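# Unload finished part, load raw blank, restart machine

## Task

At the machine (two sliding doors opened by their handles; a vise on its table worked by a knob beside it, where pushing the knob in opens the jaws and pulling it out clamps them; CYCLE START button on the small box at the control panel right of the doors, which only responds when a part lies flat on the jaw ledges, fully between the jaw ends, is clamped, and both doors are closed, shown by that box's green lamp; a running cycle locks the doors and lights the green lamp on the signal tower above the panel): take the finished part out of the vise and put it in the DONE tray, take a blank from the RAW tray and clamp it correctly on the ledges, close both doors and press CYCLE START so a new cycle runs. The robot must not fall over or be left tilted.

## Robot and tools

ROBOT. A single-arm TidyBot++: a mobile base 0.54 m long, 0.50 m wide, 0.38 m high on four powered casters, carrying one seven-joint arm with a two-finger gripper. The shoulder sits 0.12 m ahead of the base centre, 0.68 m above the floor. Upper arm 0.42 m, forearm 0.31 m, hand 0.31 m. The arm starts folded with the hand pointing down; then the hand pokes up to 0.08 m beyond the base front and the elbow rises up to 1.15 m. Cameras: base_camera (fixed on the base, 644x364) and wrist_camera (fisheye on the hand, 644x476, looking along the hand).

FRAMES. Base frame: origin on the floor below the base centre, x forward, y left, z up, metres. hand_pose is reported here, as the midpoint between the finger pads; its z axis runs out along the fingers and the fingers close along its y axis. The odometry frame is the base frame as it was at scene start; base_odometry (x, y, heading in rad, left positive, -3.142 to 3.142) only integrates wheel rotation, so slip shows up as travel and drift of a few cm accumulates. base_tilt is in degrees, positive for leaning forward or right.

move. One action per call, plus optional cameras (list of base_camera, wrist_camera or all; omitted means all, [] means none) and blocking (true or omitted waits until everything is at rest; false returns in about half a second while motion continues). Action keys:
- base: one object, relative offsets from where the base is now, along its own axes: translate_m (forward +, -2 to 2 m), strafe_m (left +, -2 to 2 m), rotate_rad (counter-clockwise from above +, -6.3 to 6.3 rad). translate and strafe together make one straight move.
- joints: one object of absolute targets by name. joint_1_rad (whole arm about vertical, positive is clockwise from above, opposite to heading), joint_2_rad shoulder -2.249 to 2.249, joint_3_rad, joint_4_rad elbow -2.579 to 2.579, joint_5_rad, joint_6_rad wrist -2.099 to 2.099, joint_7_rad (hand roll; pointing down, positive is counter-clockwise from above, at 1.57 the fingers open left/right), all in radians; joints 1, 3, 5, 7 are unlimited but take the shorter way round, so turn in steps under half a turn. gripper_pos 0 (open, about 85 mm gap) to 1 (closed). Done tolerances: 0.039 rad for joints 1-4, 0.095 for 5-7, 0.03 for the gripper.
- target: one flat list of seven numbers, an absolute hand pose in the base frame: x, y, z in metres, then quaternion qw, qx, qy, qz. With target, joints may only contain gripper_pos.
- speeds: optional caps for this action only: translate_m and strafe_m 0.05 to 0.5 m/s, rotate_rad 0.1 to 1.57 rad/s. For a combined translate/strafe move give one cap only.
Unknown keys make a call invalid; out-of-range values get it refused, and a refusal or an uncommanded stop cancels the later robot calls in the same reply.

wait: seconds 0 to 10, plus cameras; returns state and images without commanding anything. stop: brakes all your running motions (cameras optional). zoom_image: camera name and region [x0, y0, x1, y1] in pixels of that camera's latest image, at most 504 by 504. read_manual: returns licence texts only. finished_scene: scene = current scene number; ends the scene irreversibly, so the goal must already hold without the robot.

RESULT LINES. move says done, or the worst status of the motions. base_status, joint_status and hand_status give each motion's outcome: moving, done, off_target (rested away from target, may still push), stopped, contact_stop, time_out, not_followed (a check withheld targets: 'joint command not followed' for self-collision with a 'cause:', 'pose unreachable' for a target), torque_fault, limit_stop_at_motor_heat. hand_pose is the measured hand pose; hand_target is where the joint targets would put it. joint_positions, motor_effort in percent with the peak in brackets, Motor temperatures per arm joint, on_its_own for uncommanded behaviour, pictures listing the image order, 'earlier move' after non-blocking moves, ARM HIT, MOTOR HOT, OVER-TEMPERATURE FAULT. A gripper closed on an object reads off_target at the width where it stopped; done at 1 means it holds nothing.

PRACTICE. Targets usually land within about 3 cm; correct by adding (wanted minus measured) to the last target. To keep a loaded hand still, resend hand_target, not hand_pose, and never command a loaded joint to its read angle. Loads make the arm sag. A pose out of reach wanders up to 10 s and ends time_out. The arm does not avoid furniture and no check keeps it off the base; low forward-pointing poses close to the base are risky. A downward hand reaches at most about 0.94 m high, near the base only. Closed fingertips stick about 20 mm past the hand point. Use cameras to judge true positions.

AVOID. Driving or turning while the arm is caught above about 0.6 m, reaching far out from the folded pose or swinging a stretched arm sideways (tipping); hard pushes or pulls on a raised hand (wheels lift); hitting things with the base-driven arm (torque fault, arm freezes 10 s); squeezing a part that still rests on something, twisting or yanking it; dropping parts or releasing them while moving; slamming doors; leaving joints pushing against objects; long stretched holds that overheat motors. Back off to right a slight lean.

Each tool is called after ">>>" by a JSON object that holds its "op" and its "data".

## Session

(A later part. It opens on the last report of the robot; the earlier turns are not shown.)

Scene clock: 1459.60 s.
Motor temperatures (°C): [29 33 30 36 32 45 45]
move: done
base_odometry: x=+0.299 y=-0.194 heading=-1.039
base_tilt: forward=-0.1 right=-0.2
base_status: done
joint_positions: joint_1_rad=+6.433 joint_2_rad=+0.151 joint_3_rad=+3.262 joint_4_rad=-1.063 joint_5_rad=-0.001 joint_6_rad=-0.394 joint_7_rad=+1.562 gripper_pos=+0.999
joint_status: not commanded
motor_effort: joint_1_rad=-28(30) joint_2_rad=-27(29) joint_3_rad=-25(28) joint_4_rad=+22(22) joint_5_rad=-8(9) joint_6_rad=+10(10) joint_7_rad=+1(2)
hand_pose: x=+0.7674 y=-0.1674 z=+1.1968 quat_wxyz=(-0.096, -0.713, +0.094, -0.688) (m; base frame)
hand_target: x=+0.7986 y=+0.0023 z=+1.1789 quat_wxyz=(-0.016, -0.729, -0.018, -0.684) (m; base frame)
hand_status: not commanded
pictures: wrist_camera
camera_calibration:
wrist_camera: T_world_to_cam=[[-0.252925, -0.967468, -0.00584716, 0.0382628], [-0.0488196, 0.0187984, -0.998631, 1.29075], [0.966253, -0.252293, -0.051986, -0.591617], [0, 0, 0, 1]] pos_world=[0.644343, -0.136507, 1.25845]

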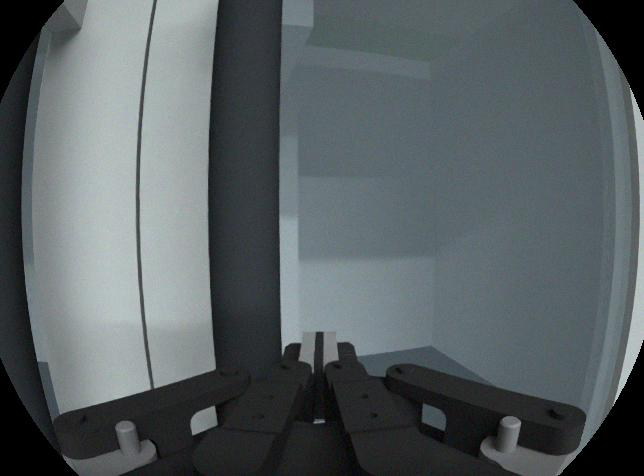

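>>> {"op": "move", "data": {"base": {"strafe_m": -0.155}, "speeds": {"strafe_m": 0.25}, "cameras": []}}

>>> {"op": "move", "data": {"base": {"translate_m": -0.42}, "cameras": ["wrist_camera"]}}

Scene clock: 1466.60 s.
Motor temperatures (°C): [30 33 30 36 32 45 45]
move: done
base_odometry: x=+0.166 y=-0.273 heading=-1.038
base_tilt: forward=-0.2 right=-0.2
base_status: done
joint_positions: joint_1_rad=+6.295 joint_2_rad=+0.153 joint_3_rad=+3.150 joint_4_rad=-1.066 joint_5_rad=-0.001 joint_6_rad=-0.397 joint_7_rad=+1.562 gripper_pos=+0.999
joint_status: not commanded
motor_effort: joint_1_rad=-2(29) joint_2_rad=-25(28) joint_3_rad=-3(26) joint_4_rad=+22(25) joint_5_rad=-1(8) joint_6_rad=+10(16) joint_7_rad=+1(2)
hand_pose: x=+0.7892 y=-0.0117 z=+1.1919 quat_wxyz=(-0.004, -0.723, +0.010, -0.691) (m; base frame)
hand_target: x=+0.7986 y=+0.0023 z=+1.1789 quat_wxyz=(-0.016, -0.729, -0.018, -0.684) (m; base frame)
hand_status: not commanded
pictures: none
No camera images: "cameras" was empty.

Scene clock: 1468.67 s.
Motor temperatures (°C): [30 33 30 36 32 45 45]
move: done
base_odometry: x=-0.048 y=+0.089 heading=-1.038
base_tilt: forward=-0.1 right=-0.2
base_status: done
joint_positions: joint_1_rad=+6.292 joint_2_rad=+0.154 joint_3_rad=+3.149 joint_4_rad=-1.066 joint_5_rad=-0.001 joint_6_rad=-0.397 joint_7_rad=+1.562 gripper_pos=+0.999
joint_status: not commanded
motor_effort: joint_1_rad=+0(4) joint_2_rad=-26(31) joint_3_rad=-1(4) joint_4_rad=+21(22) joint_5_rad=-1(1) joint_6_rad=+10(10) joint_7_rad=+1(2)
hand_pose: x=+0.7898 y=-0.0088 z=+1.1912 quat_wxyz=(-0.002, -0.723, +0.009, -0.691) (m; base frame)
hand_target: x=+0.7986 y=+0.0023 z=+1.1789 quat_wxyz=(-0.016, -0.729, -0.018, -0.684) (m; base frame)
hand_status: not commanded
pictures: wrist_camera
camera_calibration:
wrist_camera: T_world_to_cam=[[-0.00316732, -0.999733, -0.0229067, 0.020183], [-0.0627134, 0.0230603, -0.997765, 1.29322], [0.998027, -0.00172368, -0.0627697, -0.583569], [0, 0, 0, 1]] pos_world=[0.663583, -0.0106502, 1.25416]

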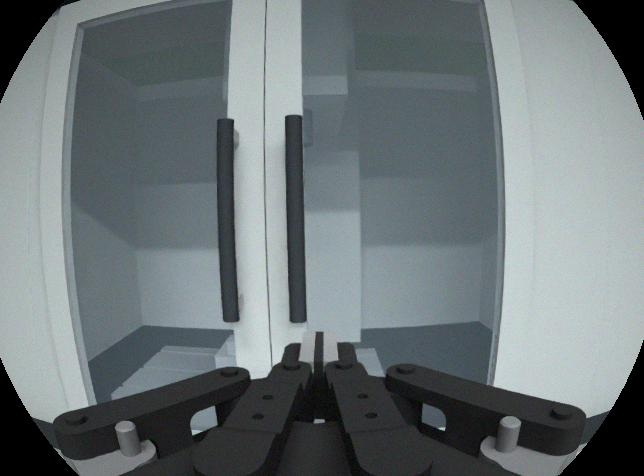

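>>> {"op": "move", "data": {"base": {"strafe_m": -0.60}, "joints": {"joint_1_rad": 0.178, "joint_4_rad": -1.20, "joint_6_rad": -0.275, "joint_7_rad": 1.57}, "cameras": ["wrist_camera"]}}

Scene clock: 1475.17 s.
Motor temperatures (°C): [29 33 30 36 32 45 45]
move: done
base_odometry: x=-0.565 y=-0.216 heading=-1.038
base_tilt: forward=-0.1 right=-0.3
base_status: done
joint_positions: joint_1_rad=+6.461 joint_2_rad=+0.154 joint_3_rad=+3.142 joint_4_rad=-1.181 joint_5_rad=-0.001 joint_6_rad=-0.324 joint_7_rad=+1.562 gripper_pos=+0.999
joint_status: all done
motor_effort: joint_1_rad=+1(5) joint_2_rad=-27(28) joint_3_rad=-1(3) joint_4_rad=+22(23) joint_5_rad=+0(2) joint_6_rad=+9(11) joint_7_rad=+1(3)
hand_pose: x=+0.7888 y=-0.1193 z=+1.1435 quat_wxyz=(-0.057, -0.734, +0.069, -0.673) (m; base frame)
hand_target: x=+0.7986 y=-0.1199 z=+1.1354 quat_wxyz=(-0.060, -0.730, +0.065, -0.677) (m; base frame)
hand_status: not commanded
pictures: wrist_camera
camera_calibration:
wrist_camera: T_world_to_cam=[[-0.165844, -0.985848, -0.0244688, 0.0403155], [-0.0990129, 0.0413332, -0.994227, 1.27489], [0.981169, -0.162464, -0.104467, -0.544001], [0, 0, 0, 1]] pos_world=[0.666674, -0.101331, 1.21169]

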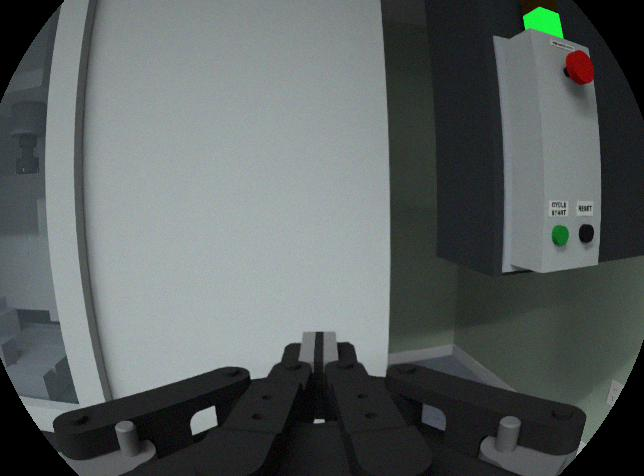

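>>> {"op": "move", "data": {"base": {"strafe_m": -0.311, "translate_m": 0.06}, "joints": {"joint_4_rad": -1.185}, "cameras": ["wrist_camera"]}}

>>> {"op": "zoom_image", "data": {"camera": "wrist_camera", "region": [220, 200, 420, 400]}}

Scene clock: 1486.30 s.
Motor temperatures (°C): [29 33 30 36 32 45 45]
move: done
base_odometry: x=-0.802 y=-0.425 heading=-1.039
base_tilt: forward=-0.1 right=-0.2
base_status: done
joint_positions: joint_1_rad=+6.467 joint_2_rad=+0.155 joint_3_rad=+3.144 joint_4_rad=-1.181 joint_5_rad=-0.001 joint_6_rad=-0.322 joint_7_rad=+1.562 gripper_pos=+0.999
joint_status: all done
motor_effort: joint_1_rad=+0(3) joint_2_rad=-27(29) joint_3_rad=-1(4) joint_4_rad=+22(23) joint_5_rad=+1(1) joint_6_rad=+10(10) joint_7_rad=+1(2)
hand_pose: x=+0.7885 y=-0.1241 z=+1.1438 quat_wxyz=(-0.059, -0.734, +0.072, -0.673) (m; base frame)
hand_target: x=+0.7980 y=-0.1198 z=+1.1447 quat_wxyz=(-0.060, -0.725, +0.065, -0.683) (m; base frame)
hand_status: not commanded
pictures: wrist_camera
camera_calibration:
wrist_camera: T_world_to_cam=[[-0.172773, -0.984663, -0.0242466, 0.0409575], [-0.0972845, 0.041556, -0.994389, 1.27419], [0.980145, -0.169445, -0.102972, -0.546151], [0, 0, 0, 1]] pos_world=[0.666343, -0.105163, 1.21179]

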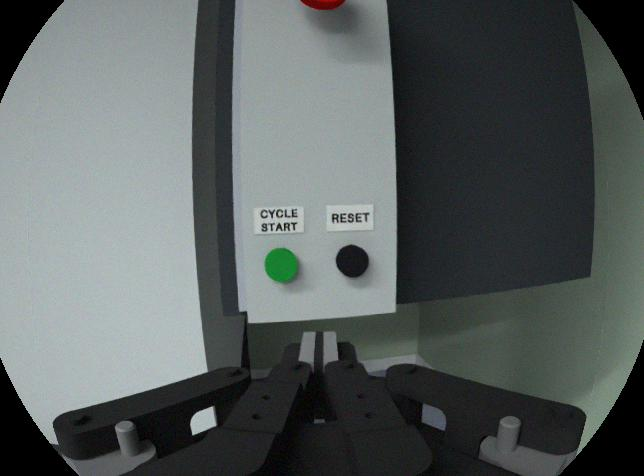

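Scaled by 2.520.

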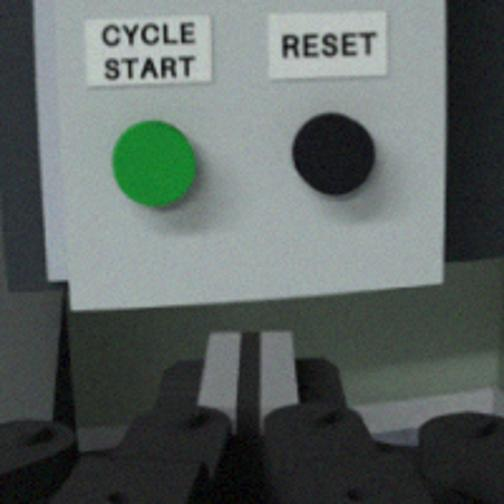

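>>> {"op": "move", "data": {"cameras": ["wrist_camera"]}}

Scene clock: 1496.13 s.
Motor temperatures (°C): [29 33 30 36 32 45 45]
base_odometry: x=-0.802 y=-0.425 heading=-1.039
base_tilt: forward=-0.1 right=-0.2
base_status: done
joint_positions: joint_1_rad=+6.467 joint_2_rad=+0.155 joint_3_rad=+3.144 joint_4_rad=-1.181 joint_5_rad=-0.001 joint_6_rad=-0.322 joint_7_rad=+1.562 gripper_pos=+0.999
joint_status: all done
motor_effort: joint_1_rad=+1(3) joint_2_rad=-27(29) joint_3_rad=-1(4) joint_4_rad=+22(23) joint_5_rad=+0(1) joint_6_rad=+10(10) joint_7_rad=+1(2)
hand_pose: x=+0.7885 y=-0.1241 z=+1.1438 quat_wxyz=(-0.059, -0.734, +0.072, -0.673) (m; base frame)
hand_target: x=+0.7980 y=-0.1198 z=+1.1447 quat_wxyz=(-0.060, -0.725, +0.065, -0.683) (m; base frame)
hand_status: not commanded
pictures: wrist_camera
camera_calibration:
wrist_camera: T_world_to_cam=[[-0.172773, -0.984663, -0.0242466, 0.0409575], [-0.0972845, 0.041556, -0.994389, 1.27419], [0.980145, -0.169445, -0.102972, -0.546151], [0, 0, 0, 1]] pos_world=[0.666343, -0.105163, 1.21179]

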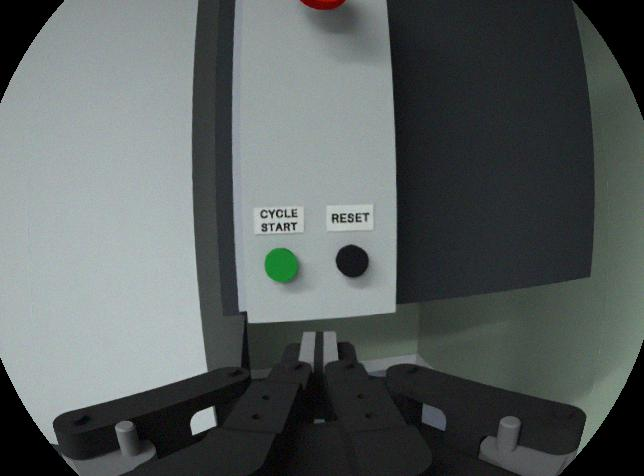

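>>> {"op": "move", "data": {"joints": {"joint_4_rad": -1.15}, "base": {"translate_m": 0.04, "strafe_m": 0.004}, "speeds": {"translate_m": 0.1}, "cameras": ["wrist_camera"]}}

Scene clock: 1502.90 s.
Motor temperatures (°C): [29 33 30 36 32 45 45]
move: done
base_odometry: x=-0.779 y=-0.458 heading=-1.039
base_tilt: forward=-0.1 right=-0.2
base_status: done
joint_positions: joint_1_rad=+6.467 joint_2_rad=+0.159 joint_3_rad=+3.144 joint_4_rad=-1.158 joint_5_rad=-0.001 joint_6_rad=-0.319 joint_7_rad=+1.562 gripper_pos=+0.999
joint_status: all done
motor_effort: joint_1_rad=+1(1) joint_2_rad=-27(31) joint_3_rad=-1(2) joint_4_rad=+22(23) joint_5_rad=+1(2) joint_6_rad=+10(10) joint_7_rad=+1(1)
hand_pose: x=+0.7891 y=-0.1242 z=+1.1562 quat_wxyz=(-0.060, -0.726, +0.071, -0.681) (m; base frame)
hand_target: x=+0.7959 y=-0.1194 z=+1.1663 quat_wxyz=(-0.061, -0.713, +0.063, -0.695) (m; base frame)
hand_status: not commanded
pictures: wrist_camera
camera_calibration:
wrist_camera: T_world_to_cam=[[-0.172246, -0.984762, -0.0239714, 0.0405109], [-0.075703, 0.0374966, -0.996425, 1.27138], [0.982141, -0.169816, -0.0810082, -0.572527], [0, 0, 0, 1]] pos_world=[0.665528, -0.105003, 1.22143]

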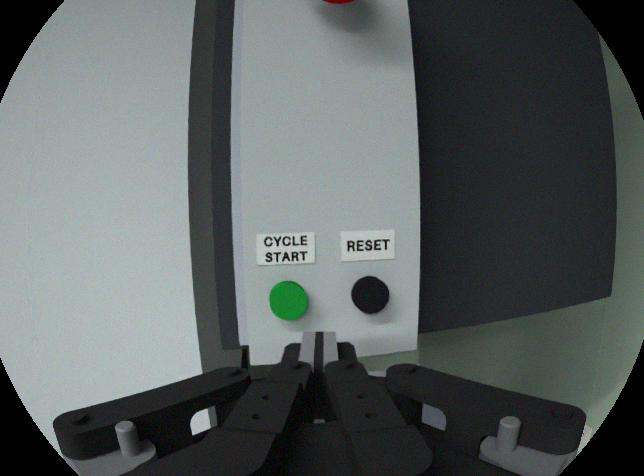

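>>> {"op": "move", "data": {"joints": {"joint_4_rad": -1.137}, "base": {"translate_m": 0.035, "strafe_m": 0.005}, "speeds": {"translate_m": 0.1}, "cameras": ["wrist_camera"]}}

>>> {"op": "zoom_image", "data": {"camera": "wrist_camera", "region": [220, 230, 420, 430]}}

Scene clock: 1508.87 s.
Motor temperatures (°C): [29 33 30 36 32 45 45]
move: done
base_odometry: x=-0.756 y=-0.486 heading=-1.039
base_tilt: forward=-0.1 right=-0.3
base_status: done
joint_positions: joint_1_rad=+6.467 joint_2_rad=+0.161 joint_3_rad=+3.144 joint_4_rad=-1.147 joint_5_rad=-0.001 joint_6_rad=-0.318 joint_7_rad=+1.562 gripper_pos=+0.999
joint_status: all done
motor_effort: joint_1_rad=+0(1) joint_2_rad=-27(31) joint_3_rad=-1(2) joint_4_rad=+22(23) joint_5_rad=-1(1) joint_6_rad=+10(10) joint_7_rad=+1(2)
hand_pose: x=+0.7893 y=-0.1242 z=+1.1617 quat_wxyz=(-0.060, -0.723, +0.071, -0.685) (m; base frame)
hand_target: x=+0.7950 y=-0.1193 z=+1.1743 quat_wxyz=(-0.062, -0.709, +0.063, -0.700) (m; base frame)
hand_status: not commanded
pictures: wrist_camera
camera_calibration:
wrist_camera: T_world_to_cam=[[-0.172024, -0.984804, -0.0238507, 0.0403228], [-0.0665648, 0.0357769, -0.99714, 1.27029], [0.982841, -0.169945, -0.0717078, -0.583677], [0, 0, 0, 1]] pos_world=[0.665154, -0.10493, 1.22576]

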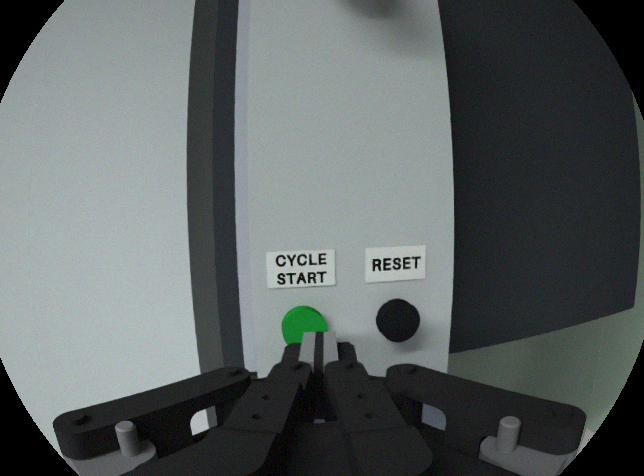

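Scaled by 2.520.

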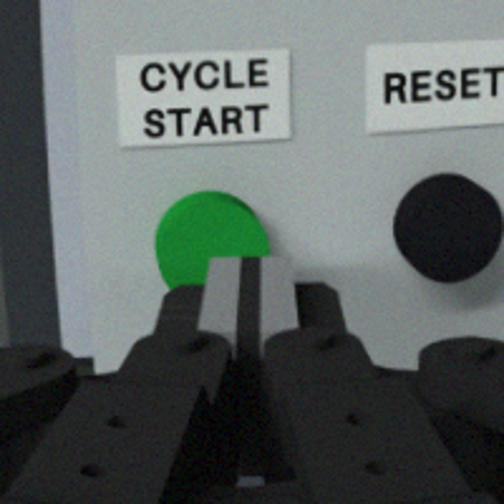

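>>> {"op": "move", "data": {"base": {"translate_m": 0.06, "strafe_m": 0.002}, "speeds": {"translate_m": 0.06}, "cameras": ["wrist_camera"]}}

>>> {"op": "zoom_image", "data": {"camera": "wrist_camera", "region": [220, 230, 420, 430]}}

Scene clock: 1516.57 s.
Motor temperatures (°C): [29 33 30 36 32 45 45]
move: done
base_odometry: x=-0.724 y=-0.536 heading=-1.039
base_tilt: forward=-0.2 right=-0.3
base_status: done
joint_positions: joint_1_rad=+6.474 joint_2_rad=+0.098 joint_3_rad=+3.145 joint_4_rad=-1.188 joint_5_rad=-0.001 joint_6_rad=-0.364 joint_7_rad=+1.562 gripper_pos=+0.999
joint_status: not commanded
motor_effort: joint_1_rad=-4(5) joint_2_rad=-11(29) joint_3_rad=-4(5) joint_4_rad=+33(36) joint_5_rad=+0(2) joint_6_rad=+24(27) joint_7_rad=+1(2)
hand_pose: x=+0.7602 y=-0.1245 z=+1.1645 quat_wxyz=(-0.062, -0.731, +0.075, -0.676) (m; base frame)
hand_target: x=+0.7950 y=-0.1193 z=+1.1743 quat_wxyz=(-0.062, -0.709, +0.063, -0.700) (m; base frame)
hand_status: not commanded
pictures: wrist_camera
camera_calibration:
wrist_camera: T_world_to_cam=[[-0.181129, -0.983164, -0.0240888, 0.0424872], [-0.0893259, 0.0408394, -0.995165, 1.28677], [0.979394, -0.178101, -0.0952193, -0.525905], [0, 0, 0, 1]] pos_world=[0.637706, -0.104444, 1.2315]

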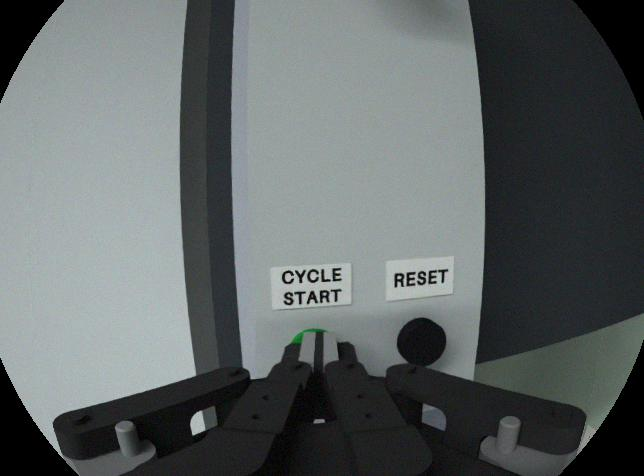

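Scaled by 2.520.

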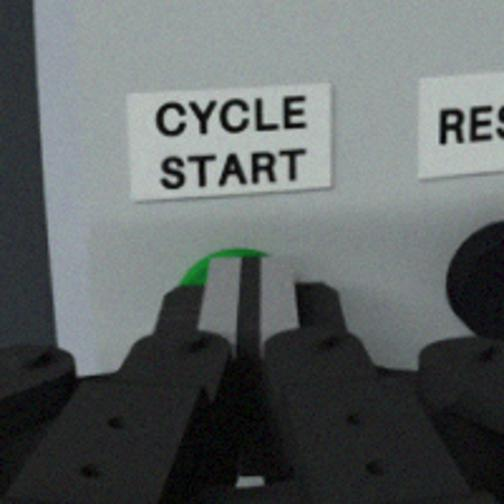

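>>> {"op": "move", "data": {"base": {"translate_m": -0.25, "strafe_m": 0.1}, "speeds": {"translate_m": 0.3}, "cameras": []}}

>>> {"op": "move", "data": {"joints": {"joint_6_rad": 0.2}, "cameras": ["wrist_camera"]}}

Scene clock: 1520.80 s.
Motor temperatures (°C): [29 32 30 36 32 45 45]
move: done
base_odometry: x=-0.765 y=-0.270 heading=-1.039
base_tilt: forward=-0.1 right=-0.2
base_status: done
joint_positions: joint_1_rad=+6.473 joint_2_rad=+0.165 joint_3_rad=+3.145 joint_4_rad=-1.146 joint_5_rad=-0.001 joint_6_rad=-0.296 joint_7_rad=+1.562 gripper_pos=+0.999
joint_status: not commanded
motor_effort: joint_1_rad=+1(4) joint_2_rad=-28(32) joint_3_rad=-1(4) joint_4_rad=+22(31) joint_5_rad=+0(1) joint_6_rad=+10(22) joint_7_rad=+1(2)
hand_pose: x=+0.7907 y=-0.1297 z=+1.1663 quat_wxyz=(-0.064, -0.716, +0.073, -0.691) (m; base frame)
hand_target: x=+0.7950 y=-0.1193 z=+1.1743 quat_wxyz=(-0.062, -0.709, +0.063, -0.700) (m; base frame)
hand_status: not commanded
pictures: none
No camera images: "cameras" was empty.

Scene clock: 1522.00 s.
Motor temperatures (°C): [29 32 30 36 32 45 45]
move: done
base_odometry: x=-0.765 y=-0.270 heading=-1.039
base_tilt: forward=-0.1 right=-0.2
base_status: not commanded
joint_positions: joint_1_rad=+6.473 joint_2_rad=+0.164 joint_3_rad=+3.145 joint_4_rad=-1.140 joint_5_rad=-0.001 joint_6_rad=+0.156 joint_7_rad=+1.562 gripper_pos=+0.999
joint_status: all done
motor_effort: joint_1_rad=+1(1) joint_2_rad=-27(31) joint_3_rad=-1(1) joint_4_rad=+21(24) joint_5_rad=+1(1) joint_6_rad=+9(12) joint_7_rad=+1(2)
hand_pose: x=+0.7631 y=-0.1244 z=+1.3072 quat_wxyz=(-0.077, -0.541, +0.055, -0.836) (m; base frame)
hand_target: x=+0.7628 y=-0.1136 z=+1.3171 quat_wxyz=(-0.075, -0.524, +0.047, -0.847) (m; base frame)
hand_status: not commanded
pictures: wrist_camera
camera_calibration:
wrist_camera: T_world_to_cam=[[-0.170615, -0.985218, -0.0153342, 0.0268431], [0.391175, -0.0534418, -0.918763, 0.950792], [0.904363, -0.162753, 0.394511, -1.09621], [0, 0, 0, 1]] pos_world=[0.624028, -0.101154, 1.30643]

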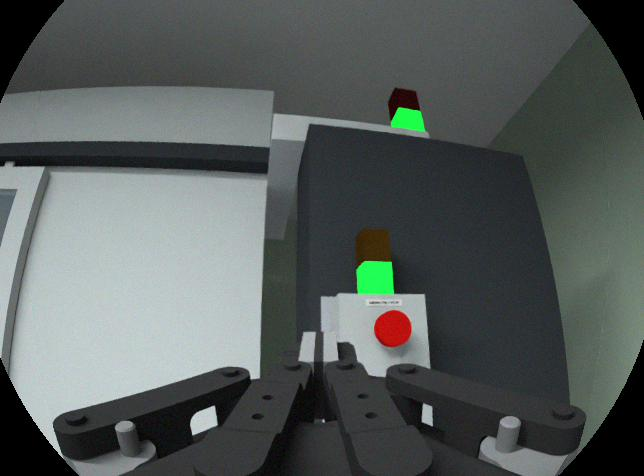

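>>> {"op": "zoom_image", "data": {"camera": "wrist_camera", "region": [320, 60, 480, 180]}}

Scaled by 3.150.

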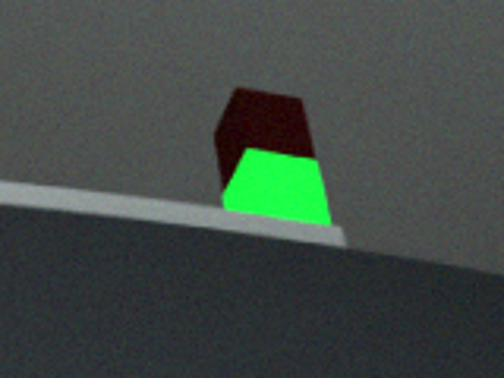

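>>> {"op": "finished_scene", "data": {"scene": 2}}

The scene is finished: the task was done.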